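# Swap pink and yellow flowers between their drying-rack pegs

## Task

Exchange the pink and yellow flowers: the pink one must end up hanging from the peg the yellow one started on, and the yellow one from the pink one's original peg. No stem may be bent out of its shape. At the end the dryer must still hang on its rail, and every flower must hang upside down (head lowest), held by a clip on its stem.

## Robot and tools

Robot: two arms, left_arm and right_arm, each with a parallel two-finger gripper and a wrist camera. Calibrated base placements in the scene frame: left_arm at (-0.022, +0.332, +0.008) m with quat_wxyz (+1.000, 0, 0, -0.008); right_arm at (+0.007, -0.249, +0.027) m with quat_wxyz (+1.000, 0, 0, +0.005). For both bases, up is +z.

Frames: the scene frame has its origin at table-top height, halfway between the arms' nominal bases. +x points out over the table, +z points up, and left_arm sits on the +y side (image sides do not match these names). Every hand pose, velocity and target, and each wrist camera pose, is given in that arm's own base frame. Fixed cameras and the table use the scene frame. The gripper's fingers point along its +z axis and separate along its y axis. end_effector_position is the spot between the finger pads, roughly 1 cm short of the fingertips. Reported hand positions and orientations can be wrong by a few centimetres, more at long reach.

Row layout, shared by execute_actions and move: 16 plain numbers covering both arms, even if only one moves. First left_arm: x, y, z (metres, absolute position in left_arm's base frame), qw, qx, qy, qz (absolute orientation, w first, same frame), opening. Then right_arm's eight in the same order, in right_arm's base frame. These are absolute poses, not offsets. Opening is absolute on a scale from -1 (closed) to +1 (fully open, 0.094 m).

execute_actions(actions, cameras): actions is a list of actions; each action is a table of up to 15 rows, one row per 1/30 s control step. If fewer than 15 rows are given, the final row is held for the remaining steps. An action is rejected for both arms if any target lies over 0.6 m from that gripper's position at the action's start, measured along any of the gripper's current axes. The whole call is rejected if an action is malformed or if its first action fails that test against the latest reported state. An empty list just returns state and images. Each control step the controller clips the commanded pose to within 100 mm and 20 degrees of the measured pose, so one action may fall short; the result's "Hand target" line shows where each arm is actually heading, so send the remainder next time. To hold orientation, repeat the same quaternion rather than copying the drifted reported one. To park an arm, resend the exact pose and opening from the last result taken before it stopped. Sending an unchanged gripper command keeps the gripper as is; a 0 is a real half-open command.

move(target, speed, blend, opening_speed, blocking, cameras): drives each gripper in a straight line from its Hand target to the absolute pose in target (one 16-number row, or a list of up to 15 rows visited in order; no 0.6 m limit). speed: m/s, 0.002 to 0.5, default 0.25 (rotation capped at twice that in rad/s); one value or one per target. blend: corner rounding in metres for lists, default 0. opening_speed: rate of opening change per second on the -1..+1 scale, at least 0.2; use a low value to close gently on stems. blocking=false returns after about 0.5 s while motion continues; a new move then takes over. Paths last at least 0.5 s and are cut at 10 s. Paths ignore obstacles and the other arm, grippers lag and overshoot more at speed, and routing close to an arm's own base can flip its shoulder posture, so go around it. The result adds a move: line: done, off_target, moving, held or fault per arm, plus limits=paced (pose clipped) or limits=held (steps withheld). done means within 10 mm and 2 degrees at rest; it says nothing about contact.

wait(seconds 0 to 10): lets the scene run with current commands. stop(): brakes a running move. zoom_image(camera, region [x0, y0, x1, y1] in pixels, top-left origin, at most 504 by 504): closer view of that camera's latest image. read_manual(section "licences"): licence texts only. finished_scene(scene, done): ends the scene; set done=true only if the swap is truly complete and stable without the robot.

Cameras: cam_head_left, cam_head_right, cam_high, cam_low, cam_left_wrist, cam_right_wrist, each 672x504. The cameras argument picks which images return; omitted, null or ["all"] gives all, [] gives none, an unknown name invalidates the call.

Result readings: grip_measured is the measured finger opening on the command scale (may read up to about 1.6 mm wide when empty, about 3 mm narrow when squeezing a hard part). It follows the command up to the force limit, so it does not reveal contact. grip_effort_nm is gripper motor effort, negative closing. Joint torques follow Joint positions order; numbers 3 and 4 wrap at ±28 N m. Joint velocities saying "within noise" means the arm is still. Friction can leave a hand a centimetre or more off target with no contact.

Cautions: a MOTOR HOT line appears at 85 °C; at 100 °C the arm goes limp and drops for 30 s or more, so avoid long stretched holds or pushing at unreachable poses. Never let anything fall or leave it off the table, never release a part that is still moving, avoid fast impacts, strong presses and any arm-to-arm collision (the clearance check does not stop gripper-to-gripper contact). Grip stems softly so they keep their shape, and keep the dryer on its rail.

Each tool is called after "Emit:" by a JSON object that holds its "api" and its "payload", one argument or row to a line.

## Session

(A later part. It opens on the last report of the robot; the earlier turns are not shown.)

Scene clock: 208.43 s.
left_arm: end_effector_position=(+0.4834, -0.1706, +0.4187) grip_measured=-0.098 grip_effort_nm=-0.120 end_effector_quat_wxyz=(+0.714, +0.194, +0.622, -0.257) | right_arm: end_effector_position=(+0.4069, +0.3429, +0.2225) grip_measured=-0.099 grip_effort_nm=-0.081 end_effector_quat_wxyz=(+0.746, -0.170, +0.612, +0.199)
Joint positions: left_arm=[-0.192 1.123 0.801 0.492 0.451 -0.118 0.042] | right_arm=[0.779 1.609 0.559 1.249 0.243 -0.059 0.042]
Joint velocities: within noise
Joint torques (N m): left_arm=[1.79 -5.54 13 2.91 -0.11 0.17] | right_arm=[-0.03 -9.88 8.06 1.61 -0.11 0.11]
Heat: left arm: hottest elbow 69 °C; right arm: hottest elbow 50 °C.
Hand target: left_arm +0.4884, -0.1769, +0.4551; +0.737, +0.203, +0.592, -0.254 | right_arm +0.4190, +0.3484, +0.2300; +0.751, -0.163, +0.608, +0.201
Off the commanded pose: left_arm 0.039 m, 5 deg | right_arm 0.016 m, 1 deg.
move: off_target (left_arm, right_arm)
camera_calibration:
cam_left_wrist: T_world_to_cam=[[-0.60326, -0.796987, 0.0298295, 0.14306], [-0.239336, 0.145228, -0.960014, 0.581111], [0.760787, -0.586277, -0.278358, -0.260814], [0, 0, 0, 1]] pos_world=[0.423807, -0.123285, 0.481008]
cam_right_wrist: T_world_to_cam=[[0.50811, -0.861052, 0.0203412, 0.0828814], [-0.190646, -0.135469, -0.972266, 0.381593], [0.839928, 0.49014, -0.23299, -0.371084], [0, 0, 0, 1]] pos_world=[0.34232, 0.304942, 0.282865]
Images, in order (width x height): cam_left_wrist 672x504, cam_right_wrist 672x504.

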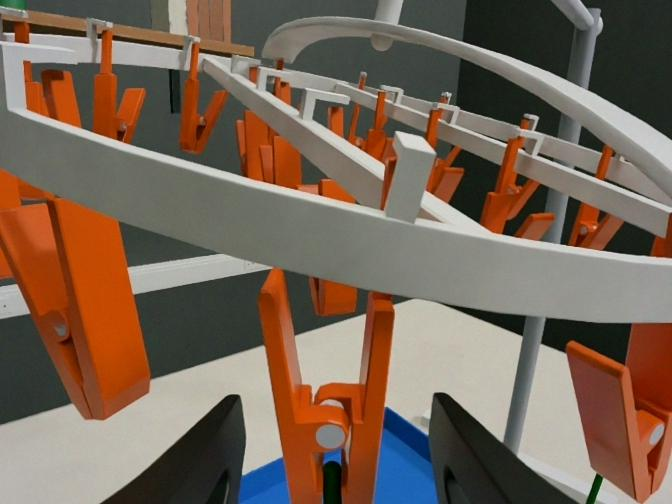

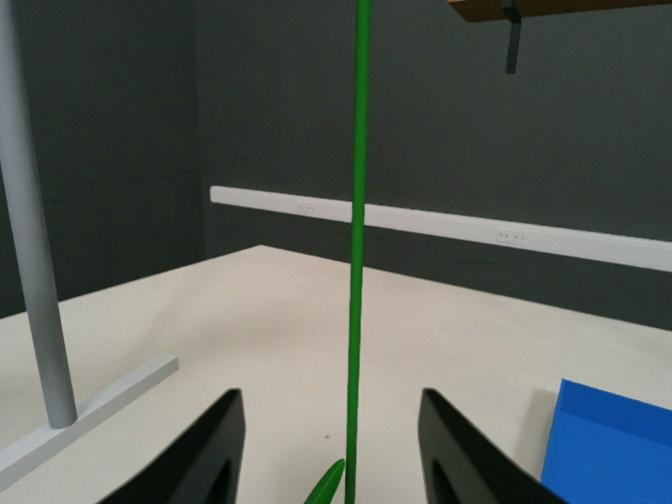

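Emit:
{"api": "move", "payload": {
  "target": [0.4956,-0.1792,0.470,0.7374,0.2038,0.5918,-0.2539,-0.1,0.4608,0.3657,0.231,0.7506,-0.1629,0.6078,0.2011,-0.1],
  "speed": 0.06,
  "cameras": ["cam_left_wrist","cam_right_wrist"]
}}

Emit:
{"api": "zoom_image", "payload": {
  "camera": "cam_right_wrist",
  "region": [230, 280, 450, 500]
}}

Scene clock: 222.17 s.
left_arm: end_effector_position=(+0.4878, -0.1717, +0.4400) grip_measured=-0.098 grip_effort_nm=-0.120 end_effector_quat_wxyz=(+0.724, +0.196, +0.609, -0.256) | right_arm: end_effector_position=(+0.4472, +0.3604, +0.2237) grip_measured=-0.099 grip_effort_nm=-0.076 end_effector_quat_wxyz=(+0.747, -0.173, +0.612, +0.196)
Joint positions: left_arm=[-0.192 1.128 0.842 0.487 0.45 -0.117 0.042] | right_arm=[0.74 1.682 0.675 1.205 0.204 -0.059 0.042]
Joint velocities: within noise
Joint torques (N m): left_arm=[1.73 -5.42 13.11 1.54 -0.12 0.17] | right_arm=[-0.26 -11.46 8.49 1.58 -0.11 0.19]
Heat: left arm: hottest elbow 70 °C; right arm: hottest elbow 49 °C.
Hand target: left_arm +0.4935, -0.1784, +0.4695; +0.738, +0.203, +0.592, -0.254 | right_arm +0.4602, +0.3651, +0.2310; +0.751, -0.163, +0.608, +0.201
Off the commanded pose: left_arm 0.032 m, 3 deg | right_arm 0.016 m, 1 deg.
move: off_target (left_arm, right_arm)
camera_calibration:
cam_left_wrist: T_world_to_cam=[[-0.603593, -0.797152, 0.0149906, 0.150875], [-0.208318, 0.139531, -0.968057, 0.590246], [0.769597, -0.587435, -0.250281, -0.275669], [0, 0, 0, 1]] pos_world=[0.42618, -0.124025, 0.500136]
cam_right_wrist: T_world_to_cam=[[0.507038, -0.861464, 0.028163, 0.0763722], [-0.187068, -0.141882, -0.972047, 0.393389], [0.841379, 0.487596, -0.233092, -0.412975], [0, 0, 0, 1]] pos_world=[0.382336, 0.322972, 0.28398]
Images, in order (width x height): cam_left_wrist 672x504, cam_right_wrist 672x504.

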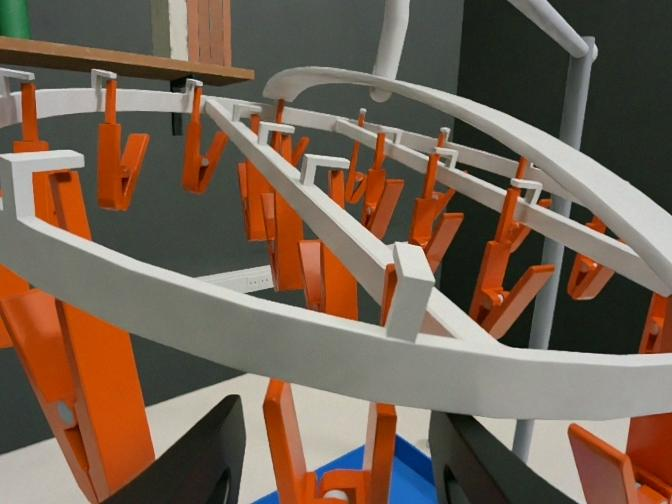

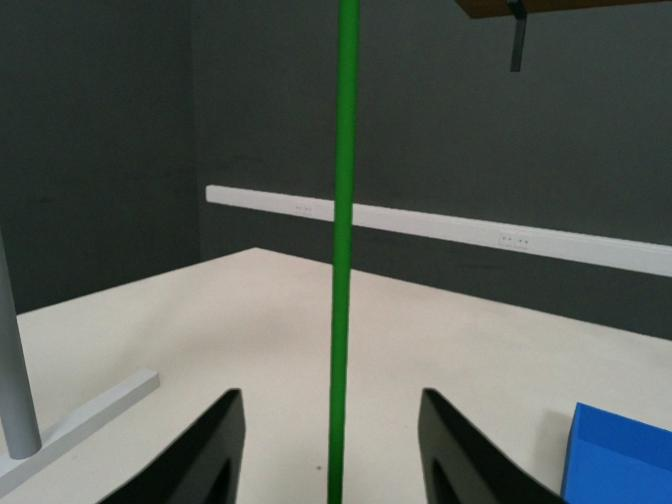

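Scaled by 2.291 from the camera's 672x504 image, which has a finer 960x720 frame.

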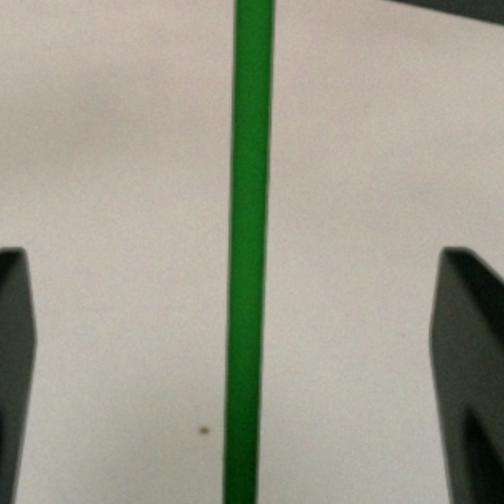

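Emit:
{"api": "move", "payload": {
  "target": [0.4956,-0.1792,0.456,0.7374,0.2038,0.5918,-0.2539,-0.1,0.4705,0.3698,0.232,0.7506,-0.1629,0.6078,0.2011,-0.1],
  "speed": 0.05,
  "cameras": ["cam_left_wrist","cam_right_wrist"]
}}

Emit:
{"api": "zoom_image", "payload": {
  "camera": "cam_right_wrist",
  "region": [230, 280, 450, 500]
}}

Emit:
{"api": "zoom_image", "payload": {
  "camera": "cam_left_wrist",
  "region": [220, 300, 460, 500]
}}

Scene clock: 229.67 s.
left_arm: end_effector_position=(+0.4917, -0.1726, +0.4348) grip_measured=-0.098 grip_effort_nm=-0.120 end_effector_quat_wxyz=(+0.722, +0.196, +0.612, -0.256) | right_arm: end_effector_position=(+0.4566, +0.3648, +0.2246) grip_measured=-0.099 grip_effort_nm=-0.071 end_effector_quat_wxyz=(+0.747, -0.173, +0.612, +0.196)
Joint positions: left_arm=[-0.193 1.142 0.842 0.495 0.45 -0.116 0.042] | right_arm=[0.732 1.698 0.703 1.191 0.196 -0.058 0.042]
Joint velocities: within noise
Joint torques (N m): left_arm=[1.73 -5.71 11.18 2.89 -0.12 0.16] | right_arm=[-0.38 -11.99 8.64 1.59 -0.11 0.18]
Heat: left arm: hottest elbow 73 °C; right arm: hottest elbow 49 °C.
Hand target: left_arm +0.4946, -0.1788, +0.4557; +0.737, +0.204, +0.592, -0.254 | right_arm +0.4699, +0.3691, +0.2321; +0.751, -0.163, +0.608, +0.201
Off the commanded pose: left_arm 0.023 m, 3 deg | right_arm 0.016 m, 1 deg.
move: off_target (left_arm, right_arm)
camera_calibration:
cam_left_wrist: T_world_to_cam=[[-0.603445, -0.797212, 0.017535, 0.151395], [-0.214277, 0.140936, -0.966552, 0.588643], [0.768075, -0.587018, -0.255872, -0.277245], [0, 0, 0, 1]] pos_world=[0.430436, -0.125015, 0.49536]
cam_right_wrist: T_world_to_cam=[[0.507485, -0.861197, 0.0282793, 0.0750308], [-0.186984, -0.142104, -0.972031, 0.396782], [0.841128, 0.488003, -0.233145, -0.422831], [0, 0, 0, 1]] pos_world=[0.39177, 0.327343, 0.284981]
Images, in order (width x height): cam_left_wrist 672x504, cam_right_wrist 672x504.

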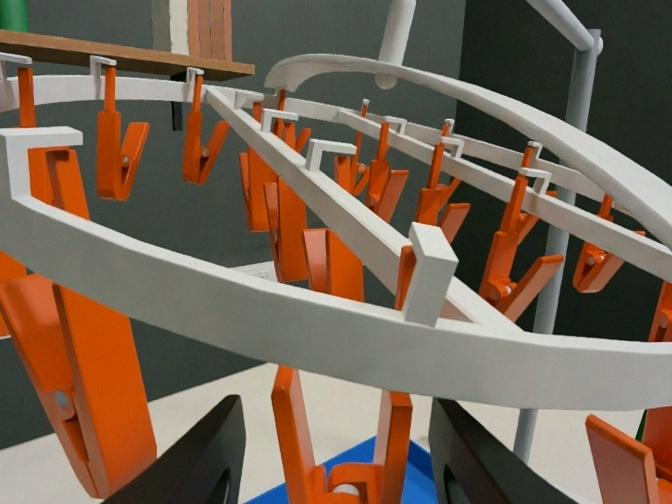

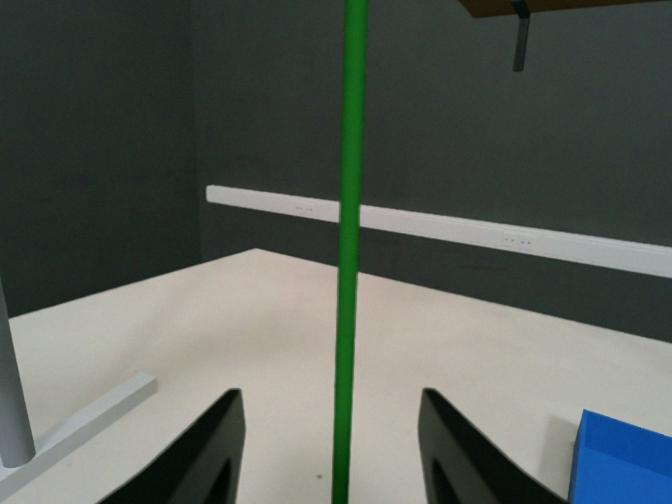

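Scaled by 2.291 from the camera's 672x504 image, which has a finer 960x720 frame.

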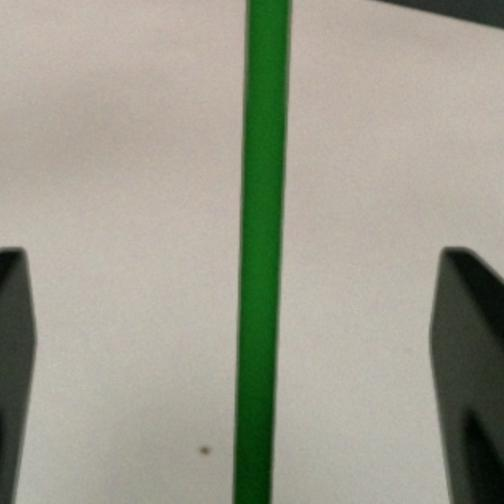

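Scaled by 2.100 from the camera's 672x504 image, which has a finer 960x720 frame.

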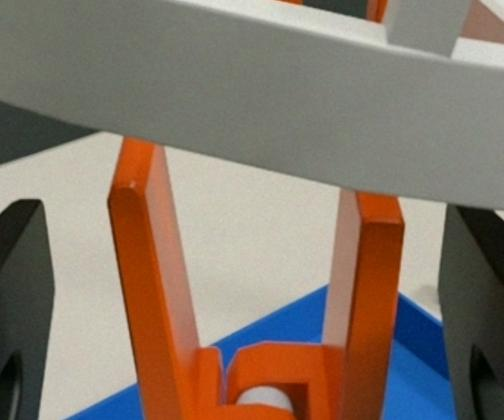

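Emit:
{"api": "move", "payload": {
  "target": [0.4922,-0.1773,0.450,0.7374,0.2038,0.5918,-0.2539,-0.1,0.4718,0.3675,0.232,0.7506,-0.1629,0.6078,0.2011,-0.1],
  "speed": 0.05,
  "cameras": ["cam_left_wrist","cam_right_wrist"]
}}

Emit:
{"api": "zoom_image", "payload": {
  "camera": "cam_right_wrist",
  "region": [230, 280, 450, 500]
}}

Emit:
{"api": "zoom_image", "payload": {
  "camera": "cam_left_wrist",
  "region": [220, 300, 460, 500]
}}

Scene clock: 237.47 s.
left_arm: end_effector_position=(+0.4910, -0.1725, +0.4381) grip_measured=-0.098 grip_effort_nm=-0.125 end_effector_quat_wxyz=(+0.727, +0.197, +0.606, -0.255) | right_arm: end_effector_position=(+0.4582, +0.3631, +0.2245) grip_measured=-0.099 grip_effort_nm=-0.076 end_effector_quat_wxyz=(+0.747, -0.173, +0.612, +0.196)
Joint positions: left_arm=[-0.193 1.142 0.842 0.51 0.45 -0.116 0.042] | right_arm=[0.727 1.698 0.703 1.19 0.191 -0.057 0.042]
Joint velocities: within noise
Joint torques (N m): left_arm=[1.9 -6.01 9.89 2.95 -0.01 0.16] | right_arm=[-0.09 -12.1 8.47 1.68 -0.1 0.19]
Heat: left arm: hottest elbow 73 °C; right arm: hottest elbow 48 °C.
Hand target: left_arm +0.4919, -0.1772, +0.4499; +0.737, +0.204, +0.592, -0.254 | right_arm +0.4712, +0.3669, +0.2322; +0.751, -0.163, +0.608, +0.201
Off the commanded pose: left_arm 0.013 m, 2 deg | right_arm 0.016 m, 1 deg.
move: off_target (left_arm, right_arm)
camera_calibration:
cam_left_wrist: T_world_to_cam=[[-0.603598, -0.797218, 0.0106192, 0.154141], [-0.199928, 0.138451, -0.969979, 0.585731], [0.771815, -0.587601, -0.242955, -0.283396], [0, 0, 0, 1]] pos_world=[0.428872, -0.124735, 0.497658]
cam_right_wrist: T_world_to_cam=[[0.50759, -0.861131, 0.0284013, 0.0726139], [-0.187351, -0.142488, -0.971904, 0.396972], [0.840983, 0.488007, -0.233659, -0.42318], [0, 0, 0, 1]] pos_world=[0.393402, 0.325609, 0.284876]
Images, in order (width x height): cam_left_wrist 672x504, cam_right_wrist 672x504.

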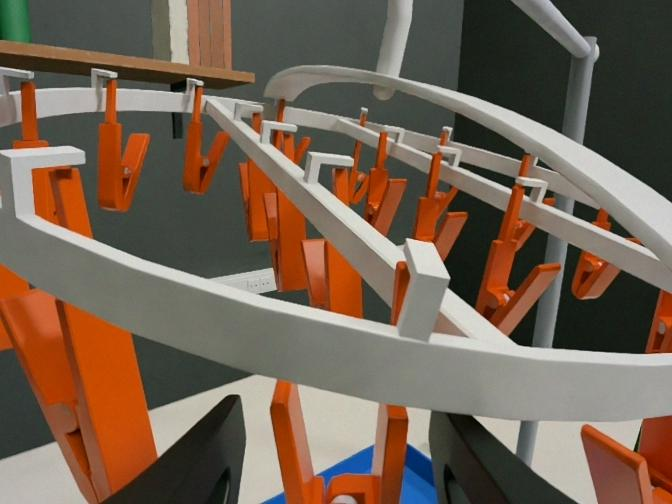

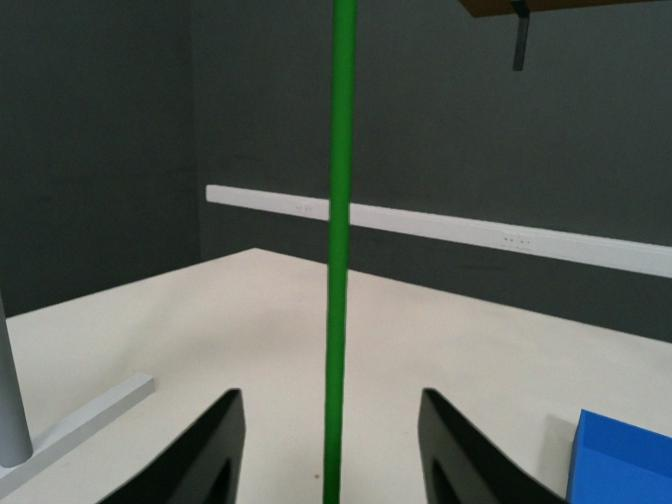

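Scaled by 2.291 from the camera's 672x504 image, which has a finer 960x720 frame.

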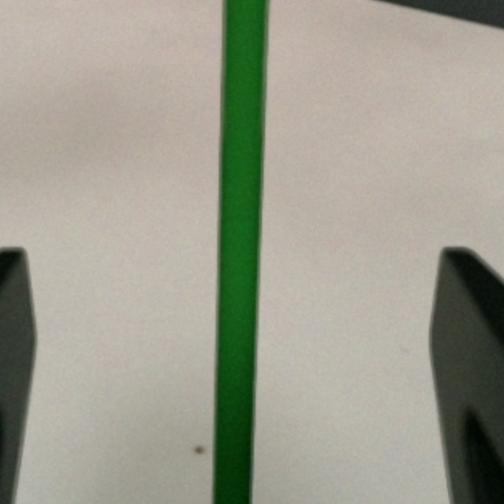

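Scaled by 2.100 from the camera's 672x504 image, which has a finer 960x720 frame.

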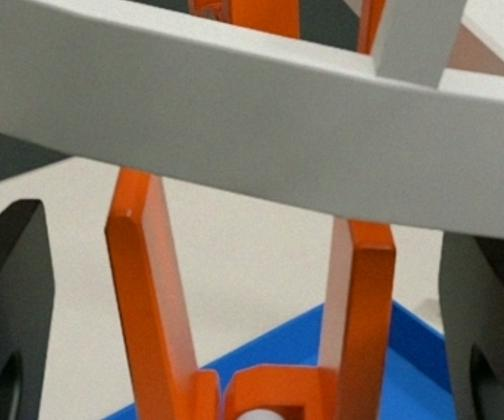

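Emit:
{"api": "move", "payload": {
  "target": [0.4922,-0.1773,0.437,0.7374,0.2038,0.5918,-0.2539,-0.1,0.4718,0.3675,0.232,0.7506,-0.1629,0.6078,0.2011,-0.1],
  "speed": 0.05,
  "cameras": ["cam_left_wrist"]
}}

Emit:
{"api": "zoom_image", "payload": {
  "camera": "cam_left_wrist",
  "region": [220, 300, 460, 500]
}}

Scene clock: 243.77 s.
left_arm: end_effector_position=(+0.4912, -0.1725, +0.4370) grip_measured=-0.098 grip_effort_nm=-0.125 end_effector_quat_wxyz=(+0.734, +0.198, +0.598, -0.254) | right_arm: end_effector_position=(+0.4582, +0.3631, +0.2245) grip_measured=-0.099 grip_effort_nm=-0.071 end_effector_quat_wxyz=(+0.746, -0.173, +0.612, +0.196)
Joint positions: left_arm=[-0.193 1.15 0.833 0.548 0.45 -0.116 0.042] | right_arm=[0.727 1.698 0.703 1.19 0.19 -0.056 0.042]
Joint velocities: within noise
Joint torques (N m): left_arm=[1.9 -5.83 8.66 2.77 -0.02 0.15] | right_arm=[-0.26 -11.93 8.49 1.62 -0.1 0.19]
Heat: left arm: hottest elbow 72 °C; right arm: hottest elbow 48 °C.
Hand target: left_arm +0.4921, -0.1773, +0.4370; +0.737, +0.204, +0.592, -0.254 | right_arm +0.4712, +0.3670, +0.2322; +0.751, -0.163, +0.608, +0.201
Off the commanded pose: left_arm 0.005 m, 1 deg | right_arm 0.016 m, 1 deg.
move: off_target (right_arm)
camera_calibration:
cam_left_wrist: T_world_to_cam=[[-0.603721, -0.797194, 0.00155993, 0.15825], [-0.180272, 0.134615, -0.974362, 0.5763], [0.776545, -0.588524, -0.224981, -0.294148], [0, 0, 0, 1]] pos_world=[0.427849, -0.124535, 0.4951]
Images, in order (width x height): cam_left_wrist 672x504.

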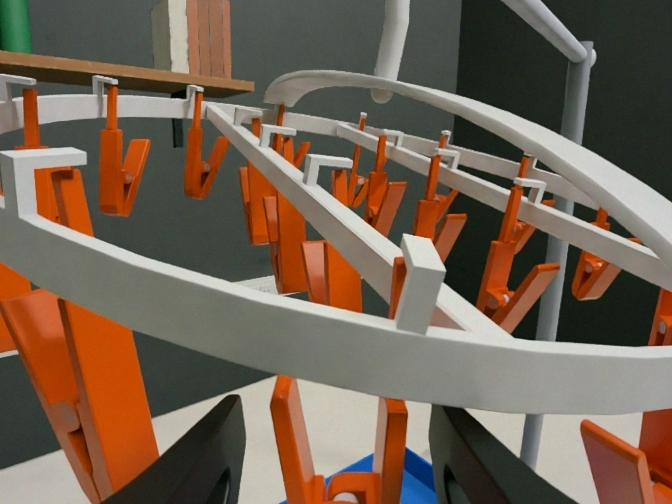

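Scaled by 2.100 from the camera's 672x504 image, which has a finer 960x720 frame.

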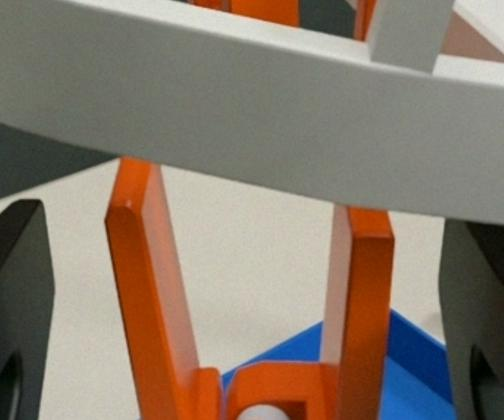

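Emit:
{"api": "move", "payload": {
  "target": [0.4922,-0.1773,0.426,0.7374,0.2038,0.5918,-0.2539,-0.1,0.4718,0.3675,0.232,0.7506,-0.1629,0.6078,0.2011,-0.1],
  "speed": 0.05,
  "cameras": ["cam_left_wrist","cam_right_wrist"]
}}

Emit:
{"api": "zoom_image", "payload": {
  "camera": "cam_left_wrist",
  "region": [220, 300, 460, 500]
}}

Emit:
{"api": "zoom_image", "payload": {
  "camera": "cam_right_wrist",
  "region": [230, 280, 450, 500]
}}

Scene clock: 247.47 s.
left_arm: end_effector_position=(+0.4913, -0.1725, +0.4261) grip_measured=-0.098 grip_effort_nm=-0.120 end_effector_quat_wxyz=(+0.734, +0.198, +0.598, -0.254) | right_arm: end_effector_position=(+0.4582, +0.3631, +0.2245) grip_measured=-0.099 grip_effort_nm=-0.076 end_effector_quat_wxyz=(+0.746, -0.173, +0.612, +0.196)
Joint positions: left_arm=[-0.193 1.162 0.811 0.581 0.45 -0.116 0.042] | right_arm=[0.727 1.698 0.703 1.19 0.19 -0.056 0.042]
Joint velocities: within noise
Joint torques (N m): left_arm=[1.96 -5.83 8.58 2.89 -0.01 0.16] | right_arm=[-0.21 -12.22 8.54 1.65 -0.1 0.17]
Heat: left arm: hottest elbow 70 °C; right arm: hottest elbow 48 °C.
Hand target: left_arm +0.4922, -0.1773, +0.4260; +0.737, +0.204, +0.592, -0.254 | right_arm +0.4711, +0.3670, +0.2322; +0.751, -0.163, +0.608, +0.201
Off the commanded pose: left_arm 0.005 m, 1 deg | right_arm 0.016 m, 1 deg.
move: off_target (right_arm)
camera_calibration:
cam_left_wrist: T_world_to_cam=[[-0.603721, -0.797194, 0.00155993, 0.158323], [-0.180272, 0.134615, -0.974362, 0.565663], [0.776545, -0.588524, -0.224981, -0.296721], [0, 0, 0, 1]] pos_world=[0.427974, -0.12456, 0.484157]
cam_right_wrist: T_world_to_cam=[[0.507979, -0.860911, 0.0281, 0.0724891], [-0.187424, -0.142312, -0.971915, 0.396948], [0.840732, 0.488446, -0.233647, -0.423226], [0, 0, 0, 1]] pos_world=[0.393394, 0.32562, 0.284878]
Images, in order (width x height): cam_left_wrist 672x504, cam_right_wrist 672x504.

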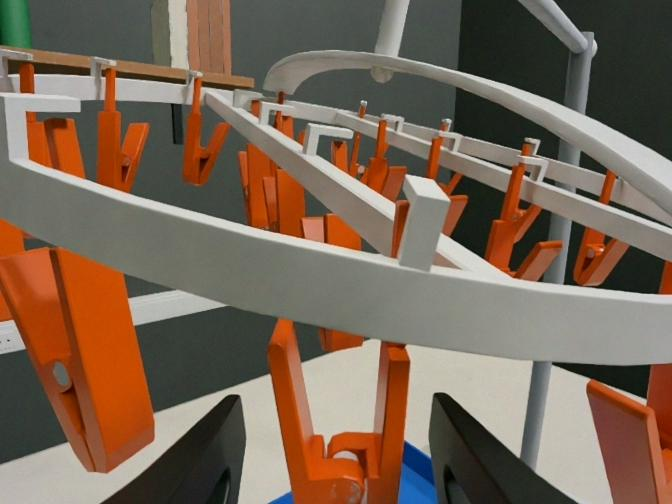

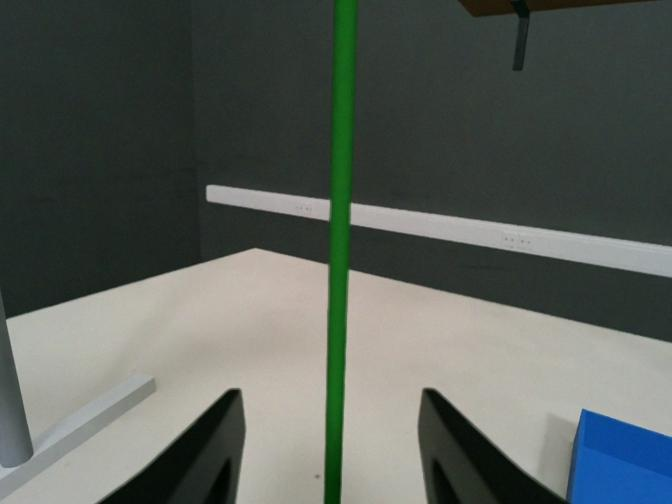

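Scaled by 2.100 from the camera's 672x504 image, which has a finer 960x720 frame.

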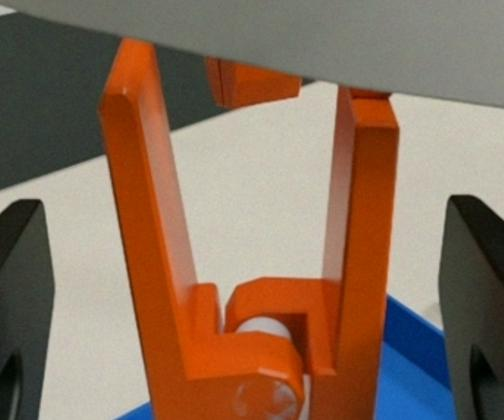

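Scaled by 2.291 from the camera's 672x504 image, which has a finer 960x720 frame.

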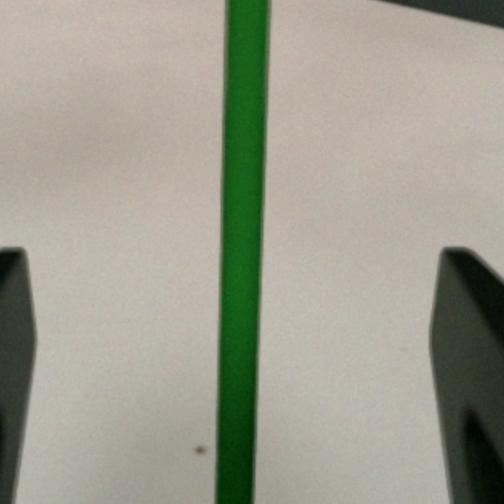

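Emit:
{"api": "move", "payload": {
  "target": [0.4922,-0.1773,0.426,0.7374,0.2038,0.5918,-0.2539,-0.1,0.4718,0.3675,0.232,0.7506,-0.1629,0.6078,0.2011,-0.96],
  "opening_speed": 0.4,
  "cameras": ["cam_left_wrist","cam_right_wrist"]
}}

Emit:
{"api": "zoom_image", "payload": {
  "camera": "cam_right_wrist",
  "region": [230, 280, 450, 500]
}}

Scene clock: 254.77 s.
left_arm: end_effector_position=(+0.4913, -0.1725, +0.4262) grip_measured=-0.098 grip_effort_nm=-0.120 end_effector_quat_wxyz=(+0.734, +0.198, +0.598, -0.254) | right_arm: end_effector_position=(+0.4582, +0.3631, +0.2245) grip_measured=-0.953 grip_effort_nm=-0.325 end_effector_quat_wxyz=(+0.746, -0.173, +0.612, +0.196)
Joint positions: left_arm=[-0.193 1.162 0.811 0.582 0.45 -0.116 0.042] | right_arm=[0.727 1.698 0.703 1.19 0.19 -0.056 0.002]
Joint velocities: within noise
Joint torques (N m): left_arm=[1.9 -5.83 8.57 2.82 -0.01 0.15] | right_arm=[-0.26 -12.34 8.55 1.68 -0.11 0.18]
Heat: left arm: hottest elbow 67 °C; right arm: hottest elbow 47 °C.
Hand target: left_arm +0.4922, -0.1773, +0.4260; +0.737, +0.204, +0.592, -0.254 | right_arm +0.4711, +0.3670, +0.2322; +0.751, -0.163, +0.608, +0.201
Off the commanded pose: left_arm 0.005 m, 1 deg | right_arm 0.016 m, 1 deg.
move: off_target (right_arm)
camera_calibration:
cam_left_wrist: T_world_to_cam=[[-0.603722, -0.797194, 0.00139214, 0.158386], [-0.179907, 0.134544, -0.974439, 0.565583], [0.77663, -0.588541, -0.224648, -0.296871], [0, 0, 0, 1]] pos_world=[0.427932, -0.124552, 0.484214]
cam_right_wrist: T_world_to_cam=[[0.507979, -0.860911, 0.0281, 0.0724891], [-0.187424, -0.142312, -0.971915, 0.396948], [0.840732, 0.488446, -0.233647, -0.423226], [0, 0, 0, 1]] pos_world=[0.393394, 0.32562, 0.284878]
Images, in order (width x height): cam_left_wrist 672x504, cam_right_wrist 672x504.

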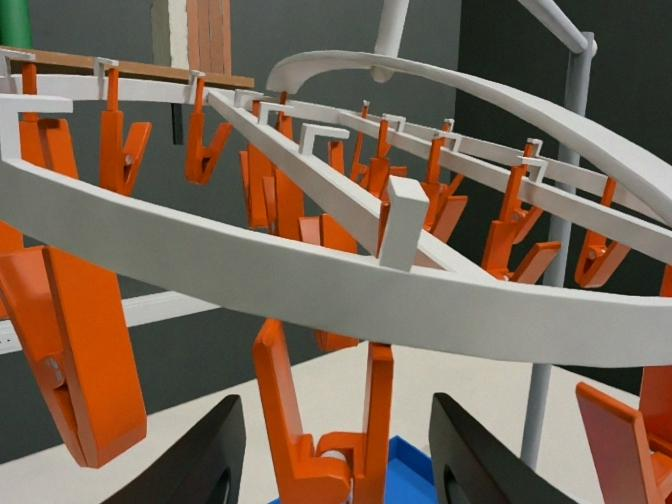

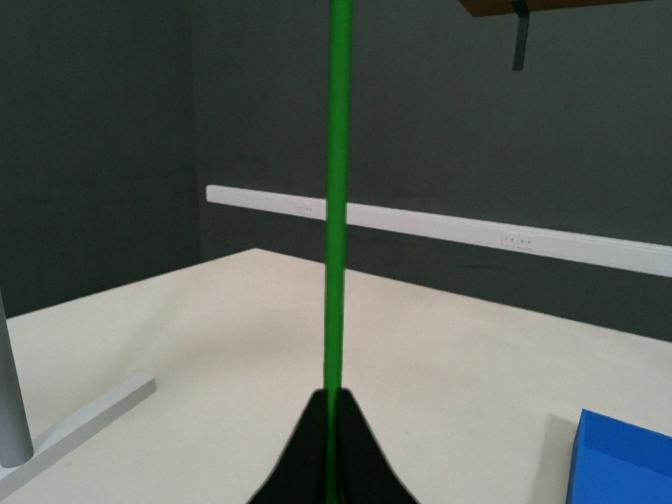

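Scaled by 2.291 from the camera's 672x504 image, which has a finer 960x720 frame.

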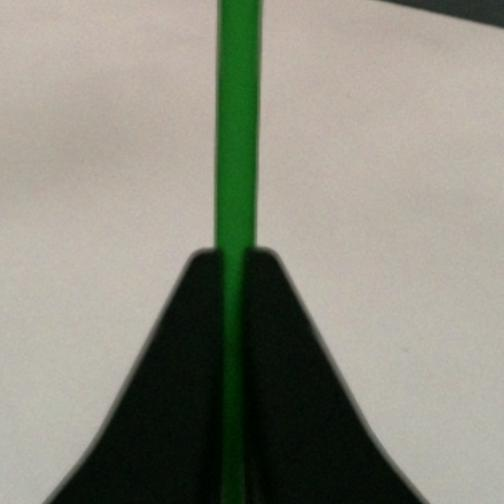

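Emit:
{"api": "move", "payload": {
  "target": [0.4937,-0.1738,0.426,0.7374,0.2038,0.5918,-0.2539,-0.3,0.4718,0.3675,0.232,0.7506,-0.1629,0.6078,0.2011,-0.96],
  "opening_speed": 0.4,
  "cameras": ["cam_left_wrist"]
}}

Emit:
{"api": "zoom_image", "payload": {
  "camera": "cam_left_wrist",
  "region": [220, 300, 460, 500]
}}

Scene clock: 262.17 s.
left_arm: end_effector_position=(+0.4909, -0.1735, +0.4256) grip_measured=-0.297 grip_effort_nm=-0.125 end_effector_quat_wxyz=(+0.733, +0.200, +0.598, -0.256) | right_arm: end_effector_position=(+0.4582, +0.3631, +0.2245) grip_measured=-0.954 grip_effort_nm=-0.330 end_effector_quat_wxyz=(+0.746, -0.173, +0.612, +0.196)
Joint positions: left_arm=[-0.193 1.163 0.811 0.582 0.456 -0.116 0.033] | right_arm=[0.727 1.698 0.703 1.19 0.19 -0.056 0.002]
Joint velocities: within noise
Joint torques (N m): left_arm=[2.67 -5.77 8.69 2.84 0.11 0.13] | right_arm=[-0.15 -11.93 8.49 1.66 -0.1 0.18]
Heat: left arm: hottest elbow 65 °C; right arm: hottest elbow 47 °C.
Hand target: left_arm +0.4937, -0.1738, +0.4260; +0.737, +0.204, +0.592, -0.254 | right_arm +0.4711, +0.3670, +0.2322; +0.751, -0.163, +0.608, +0.201
Off the commanded pose: left_arm 0.003 m, 1 deg | right_arm 0.016 m, 1 deg.
move: off_target (right_arm)
camera_calibration:
cam_left_wrist: T_world_to_cam=[[-0.608742, -0.793368, 0.000399082, 0.160969], [-0.179502, 0.13724, -0.974138, 0.565214], [0.772795, -0.59307, -0.225954, -0.295643], [0, 0, 0, 1]] pos_world=[0.427917, -0.125199, 0.48373]
Images, in order (width x height): cam_left_wrist 672x504.

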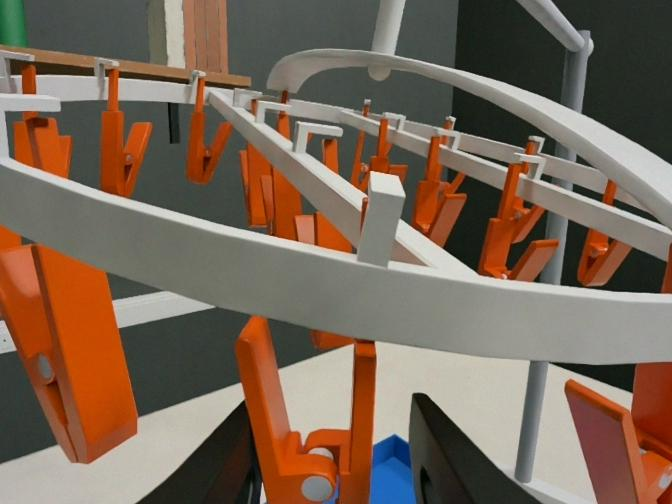

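Scaled by 2.100 from the camera's 672x504 image, which has a finer 960x720 frame.

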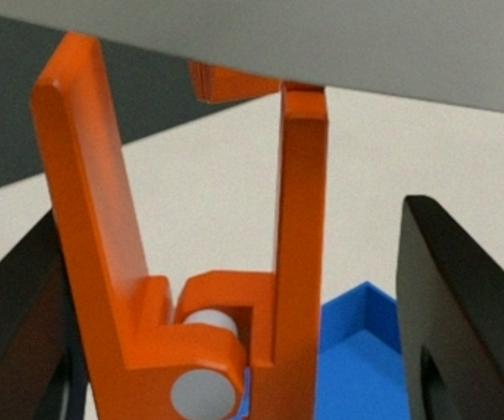

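Emit:
{"api": "move", "payload": {
  "target": [0.4985,-0.1665,0.426,0.7374,0.2038,0.5918,-0.2539,-0.15,0.4718,0.3675,0.232,0.7506,-0.1629,0.6078,0.2011,-0.96],
  "opening_speed": 0.6,
  "speed": 0.05,
  "cameras": ["cam_left_wrist"]
}}

Emit:
{"api": "zoom_image", "payload": {
  "camera": "cam_left_wrist",
  "region": [220, 300, 460, 500]
}}

Scene clock: 267.23 s.
left_arm: end_effector_position=(+0.4933, -0.1712, +0.4217) grip_measured=-0.152 grip_effort_nm=0.051 end_effector_quat_wxyz=(+0.730, +0.205, +0.598, -0.258) | right_arm: end_effector_position=(+0.4582, +0.3631, +0.2245) grip_measured=-0.954 grip_effort_nm=-0.320 end_effector_quat_wxyz=(+0.746, -0.173, +0.612, +0.196)
Joint positions: left_arm=[-0.181 1.173 0.811 0.589 0.478 -0.116 0.04] | right_arm=[0.727 1.698 0.703 1.19 0.19 -0.056 0.002]
Joint velocities: within noise
Joint torques (N m): left_arm=[3.02 -5.89 9.14 2.86 0.07 0.06] | right_arm=[-0.21 -12.16 8.51 1.65 -0.11 0.19]
Heat: left arm: hottest elbow 63 °C; right arm: hottest elbow 47 °C.
Hand target: left_arm +0.4984, -0.1665, +0.4259; +0.737, +0.204, +0.592, -0.254 | right_arm +0.4711, +0.3670, +0.2322; +0.751, -0.163, +0.608, +0.201
Off the commanded pose: left_arm 0.008 m, 1 deg | right_arm 0.016 m, 1 deg.
move: off_target (right_arm)
camera_calibration:
cam_left_wrist: T_world_to_cam=[[-0.616145, -0.787629, -0.00235472, 0.169984], [-0.180591, 0.144181, -0.972933, 0.562722], [0.76665, -0.599042, -0.231076, -0.292906], [0, 0, 0, 1]] pos_world=[0.430914, -0.122713, 0.480208]
Images, in order (width x height): cam_left_wrist 672x504.

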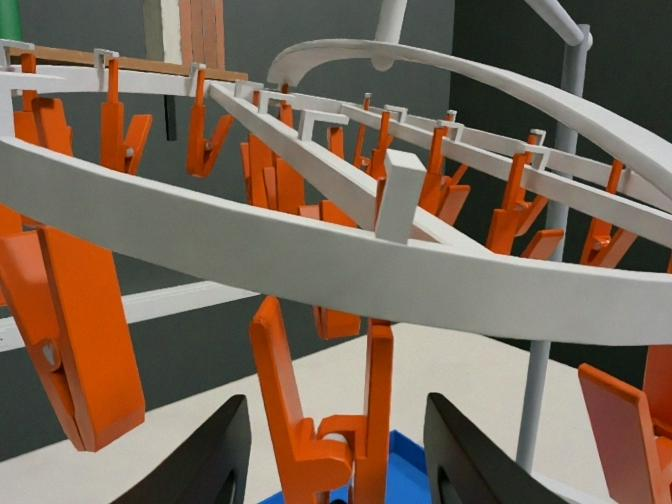

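Scaled by 2.100 from the camera's 672x504 image, which has a finer 960x720 frame.

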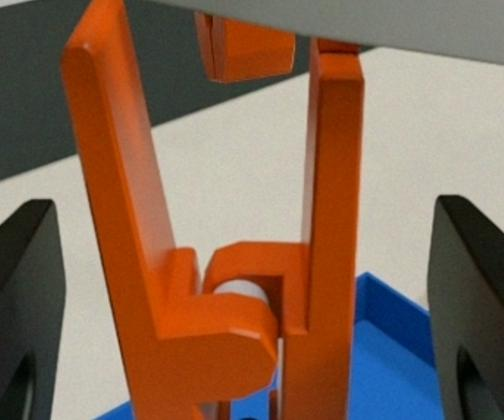

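Emit:
{"api": "move", "payload": {
  "target": [0.501,-0.1625,0.431,0.7374,0.2038,0.5918,-0.2539,-0.15,0.4718,0.3675,0.232,0.7506,-0.1629,0.6078,0.2011,-0.96],
  "speed": 0.05,
  "cameras": ["cam_left_wrist"]
}}

Emit:
{"api": "zoom_image", "payload": {
  "camera": "cam_left_wrist",
  "region": [220, 300, 460, 500]
}}

Scene clock: 271.77 s.
left_arm: end_effector_position=(+0.4941, -0.1670, +0.4215) grip_measured=-0.152 grip_effort_nm=0.051 end_effector_quat_wxyz=(+0.730, +0.206, +0.598, -0.257) | right_arm: end_effector_position=(+0.4582, +0.3631, +0.2245) grip_measured=-0.954 grip_effort_nm=-0.320 end_effector_quat_wxyz=(+0.746, -0.173, +0.612, +0.196)
Joint positions: left_arm=[-0.169 1.173 0.811 0.589 0.489 -0.116 0.04] | right_arm=[0.727 1.698 0.703 1.19 0.19 -0.056 0.002]
Joint velocities: within noise
Joint torques (N m): left_arm=[3.43 -5.83 10.04 2.33 0.1 0.02] | right_arm=[-0.32 -12.16 8.47 1.59 -0.11 0.18]
Heat: left arm: hottest elbow 62 °C; right arm: hottest elbow 47 °C.
Hand target: left_arm +0.5007, -0.1623, +0.4309; +0.737, +0.204, +0.592, -0.254 | right_arm +0.4711, +0.3670, +0.2322; +0.751, -0.163, +0.608, +0.201
Off the commanded pose: left_arm 0.013 m, 1 deg | right_arm 0.016 m, 1 deg.
move: off_target (left_arm, right_arm)
camera_calibration:
cam_left_wrist: T_world_to_cam=[[-0.61561, -0.788037, -0.00481109, 0.174553], [-0.179886, 0.146465, -0.972722, 0.562075], [0.767246, -0.597952, -0.231922, -0.290737], [0, 0, 0, 1]] pos_world=[0.431633, -0.118617, 0.480154]
Images, in order (width x height): cam_left_wrist 672x504.

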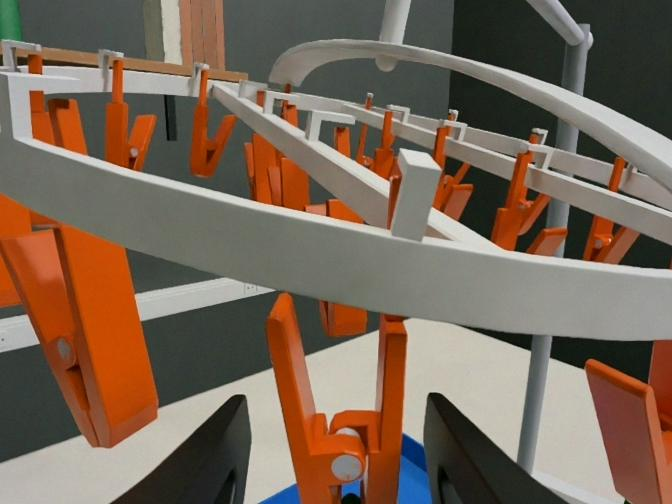

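Scaled by 2.100 from the camera's 672x504 image, which has a finer 960x720 frame.

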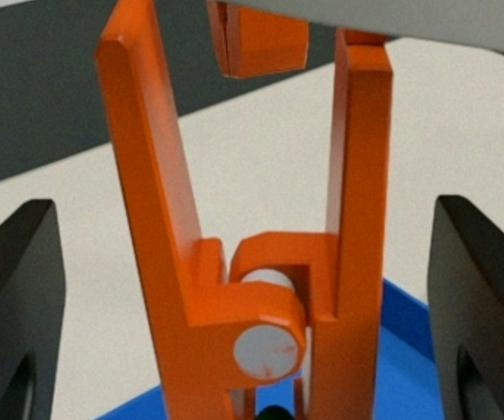

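Emit:
{"api": "move", "payload": {
  "target": [0.500,-0.1625,0.443,0.7374,0.2038,0.5918,-0.2539,-0.15,0.4718,0.3675,0.232,0.7506,-0.1629,0.6078,0.2011,-0.96],
  "speed": 0.05,
  "cameras": ["cam_left_wrist"]
}}

Emit:
{"api": "zoom_image", "payload": {
  "camera": "cam_left_wrist",
  "region": [220, 300, 460, 500]
}}

Scene clock: 276.40 s.
left_arm: end_effector_position=(+0.4949, -0.1672, +0.4179) grip_measured=-0.152 grip_effort_nm=0.051 end_effector_quat_wxyz=(+0.725, +0.205, +0.605, -0.258) | right_arm: end_effector_position=(+0.4582, +0.3631, +0.2245) grip_measured=-0.954 grip_effort_nm=-0.325 end_effector_quat_wxyz=(+0.746, -0.173, +0.612, +0.196)
Joint positions: left_arm=[-0.169 1.173 0.811 0.573 0.49 -0.116 0.04] | right_arm=[0.727 1.698 0.703 1.19 0.19 -0.056 0.002]
Joint velocities: within noise
Joint torques (N m): left_arm=[3.37 -7.24 11.45 1.55 0.06 0.02] | right_arm=[-0.21 -12.04 8.54 1.59 -0.11 0.18]
Heat: left arm: hottest elbow 62 °C; right arm: hottest elbow 47 °C.
Hand target: left_arm +0.4989, -0.1623, +0.4427; +0.737, +0.204, +0.592, -0.254 | right_arm +0.4711, +0.3670, +0.2322; +0.751, -0.163, +0.608, +0.201
Off the commanded pose: left_arm 0.026 m, 2 deg | right_arm 0.016 m, 1 deg.
move: off_target (left_arm, right_arm)
camera_calibration:
cam_left_wrist: T_world_to_cam=[[-0.615918, -0.787805, 0.00289186, 0.171823], [-0.195518, 0.149301, -0.969269, 0.565481], [0.763163, -0.597556, -0.245987, -0.284301], [0, 0, 0, 1]] pos_world=[0.433358, -0.11895, 0.477672]
Images, in order (width x height): cam_left_wrist 672x504.

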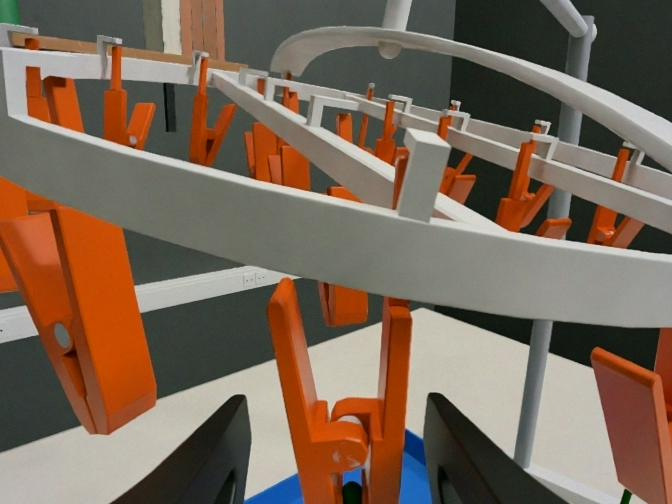

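Scaled by 2.100 from the camera's 672x504 image, which has a finer 960x720 frame.

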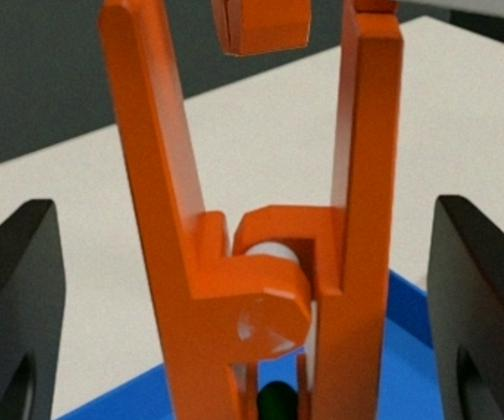

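Emit:
{"api": "move", "payload": {
  "target": [0.499,-0.1625,0.453,0.7374,0.2038,0.5918,-0.2539,-0.15,0.4718,0.3675,0.232,0.7506,-0.1629,0.6078,0.2011,-0.96],
  "speed": 0.05,
  "cameras": ["cam_left_wrist"]
}}

Emit:
{"api": "zoom_image", "payload": {
  "camera": "cam_left_wrist",
  "region": [220, 300, 460, 500]
}}

Scene clock: 280.87 s.
left_arm: end_effector_position=(+0.4955, -0.1673, +0.4125) grip_measured=-0.152 grip_effort_nm=0.056 end_effector_quat_wxyz=(+0.716, +0.203, +0.615, -0.259) | right_arm: end_effector_position=(+0.4582, +0.3631, +0.2245) grip_measured=-0.954 grip_effort_nm=-0.320 end_effector_quat_wxyz=(+0.746, -0.173, +0.612, +0.196)
Joint positions: left_arm=[-0.169 1.171 0.811 0.543 0.49 -0.116 0.04] | right_arm=[0.727 1.698 0.703 1.19 0.19 -0.056 0.002]
Joint velocities: within noise
Joint torques (N m): left_arm=[3.31 -7.94 12.53 1.59 0.06 0.02] | right_arm=[-0.32 -12.16 8.49 1.63 -0.11 0.19]
Heat: left arm: hottest elbow 61 °C; right arm: hottest elbow 47 °C.
Hand target: left_arm +0.4966, -0.1621, +0.4525; +0.738, +0.204, +0.592, -0.254 | right_arm +0.4711, +0.3670, +0.2322; +0.751, -0.163, +0.608, +0.201
Off the commanded pose: left_arm 0.041 m, 4 deg | right_arm 0.016 m, 1 deg.
move: off_target (left_arm, right_arm)
camera_calibration:
cam_left_wrist: T_world_to_cam=[[-0.615664, -0.787848, 0.0159138, 0.166647], [-0.221674, 0.153777, -0.962919, 0.571429], [0.756187, -0.596362, -0.26932, -0.272924], [0, 0, 0, 1]] pos_world=[0.435651, -0.119342, 0.474084]
Images, in order (width x height): cam_left_wrist 672x504.

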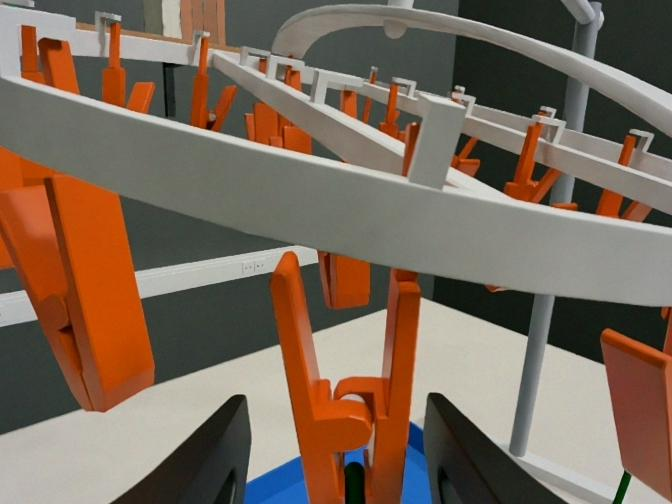

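Scaled by 2.100 from the camera's 672x504 image, which has a finer 960x720 frame.

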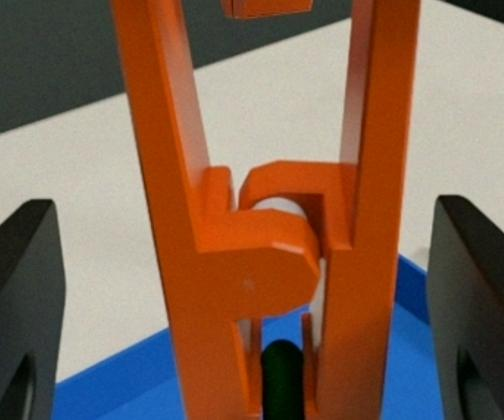

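Emit:
{"api": "move", "payload": {
  "target": [0.499,-0.1625,0.463,0.7400,0.2030,0.5890,-0.2535,-0.15,0.4718,0.3675,0.232,0.7506,-0.1629,0.6078,0.2011,-0.96],
  "speed": 0.05,
  "cameras": ["cam_left_wrist"]
}}

Scene clock: 285.80 s.
left_arm: end_effector_position=(+0.4949, -0.1671, +0.4200) grip_measured=-0.152 grip_effort_nm=0.056 end_effector_quat_wxyz=(+0.718, +0.203, +0.613, -0.259) | right_arm: end_effector_position=(+0.4582, +0.3631, +0.2245) grip_measured=-0.954 grip_effort_nm=-0.325 end_effector_quat_wxyz=(+0.746, -0.173, +0.612, +0.196)
Joint positions: left_arm=[-0.169 1.163 0.823 0.528 0.49 -0.116 0.04] | right_arm=[0.727 1.698 0.703 1.19 0.19 -0.056 0.002]
Joint velocities: within noise
Joint torques (N m): left_arm=[3.25 -7.94 12.92 1.65 -0.05 0] | right_arm=[-0.32 -12.16 8.51 1.59 -0.1 0.18]
Heat: left arm: hottest elbow 62 °C; right arm: hottest elbow 46 °C.
Hand target: left_arm +0.4963, -0.1620, +0.4622; +0.740, +0.203, +0.589, -0.253 | right_arm +0.4711, +0.3670, +0.2322; +0.751, -0.163, +0.608, +0.201
Off the commanded pose: left_arm 0.043 m, 4 deg | right_arm 0.016 m, 1 deg.
move: off_target (left_arm, right_arm)
camera_calibration:
cam_left_wrist: T_world_to_cam=[[-0.615731, -0.787837, 0.0137441, 0.167144], [-0.217327, 0.153033, -0.964028, 0.576717], [0.757393, -0.596569, -0.265445, -0.272565], [0, 0, 0, 1]] pos_world=[0.434691, -0.119178, 0.481323]
Images, in order (width x height): cam_left_wrist 672x504.

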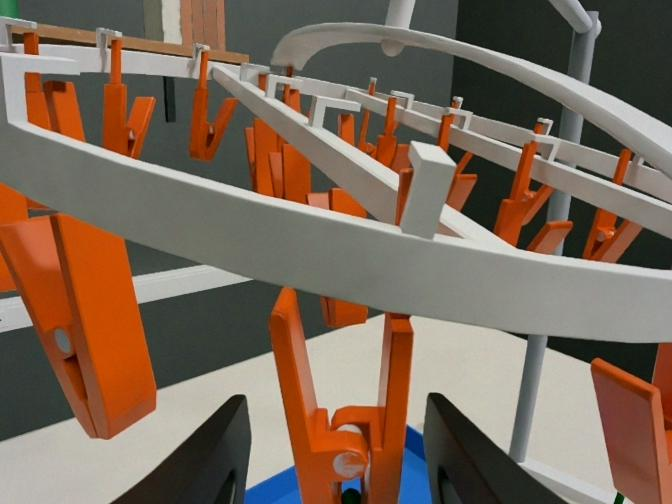

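Emit:
{"api": "move", "payload": {
  "target": [0.498,-0.1625,0.470,0.7400,0.2030,0.5890,-0.2535,-0.15,0.4718,0.3675,0.232,0.7506,-0.1629,0.6078,0.2011,-0.96],
  "speed": 0.05,
  "cameras": ["cam_left_wrist"]
}}

Emit:
{"api": "zoom_image", "payload": {
  "camera": "cam_left_wrist",
  "region": [220, 300, 460, 500]
}}

Scene clock: 288.73 s.
left_arm: end_effector_position=(+0.4945, -0.1671, +0.4263) grip_measured=-0.152 grip_effort_nm=0.056 end_effector_quat_wxyz=(+0.718, +0.203, +0.614, -0.259) | right_arm: end_effector_position=(+0.4582, +0.3631, +0.2245) grip_measured=-0.954 grip_effort_nm=-0.320 end_effector_quat_wxyz=(+0.746, -0.173, +0.612, +0.196)
Joint positions: left_arm=[-0.169 1.155 0.836 0.507 0.49 -0.116 0.04] | right_arm=[0.727 1.698 0.703 1.19 0.19 -0.056 0.002]
Joint velocities: within noise
Joint torques (N m): left_arm=[3.25 -7.94 12.97 1.55 -0.06 0.01] | right_arm=[-0.21 -12.22 8.47 1.62 -0.1 0.19]
Heat: left arm: hottest elbow 62 °C; right arm: hottest elbow 46 °C.
Hand target: left_arm +0.4953, -0.1620, +0.4690; +0.740, +0.203, +0.589, -0.253 | right_arm +0.4711, +0.3670, +0.2322; +0.751, -0.163, +0.608, +0.201
Off the commanded pose: left_arm 0.044 m, 4 deg | right_arm 0.016 m, 1 deg.
move: off_target (left_arm, right_arm)
camera_calibration:
cam_left_wrist: T_world_to_cam=[[-0.61572, -0.787839, 0.0141057, 0.166722], [-0.218052, 0.153157, -0.963845, 0.58302], [0.757194, -0.596534, -0.266091, -0.270192], [0, 0, 0, 1]] pos_world=[0.43437, -0.119123, 0.487694]
Images, in order (width x height): cam_left_wrist 672x504.

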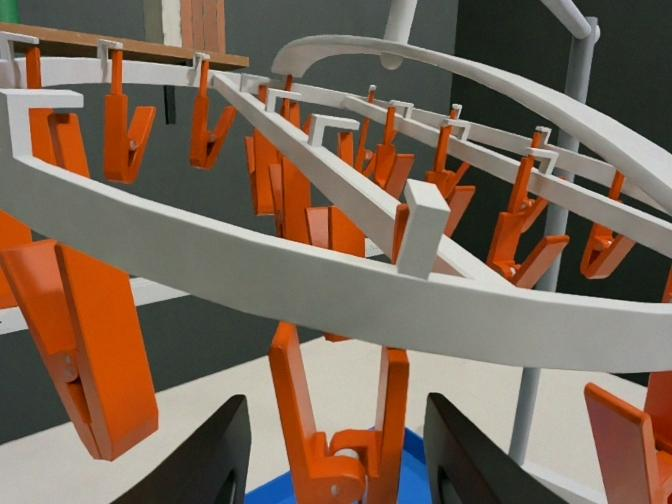

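Scaled by 2.100 from the camera's 672x504 image, which has a finer 960x720 frame.

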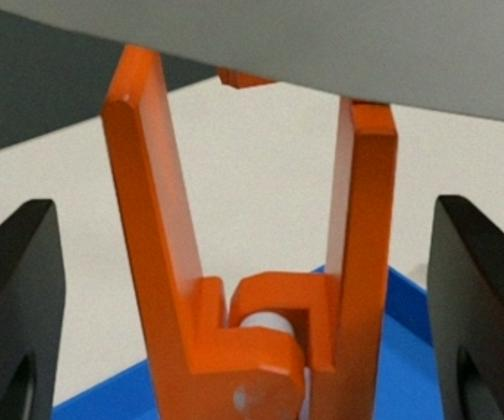

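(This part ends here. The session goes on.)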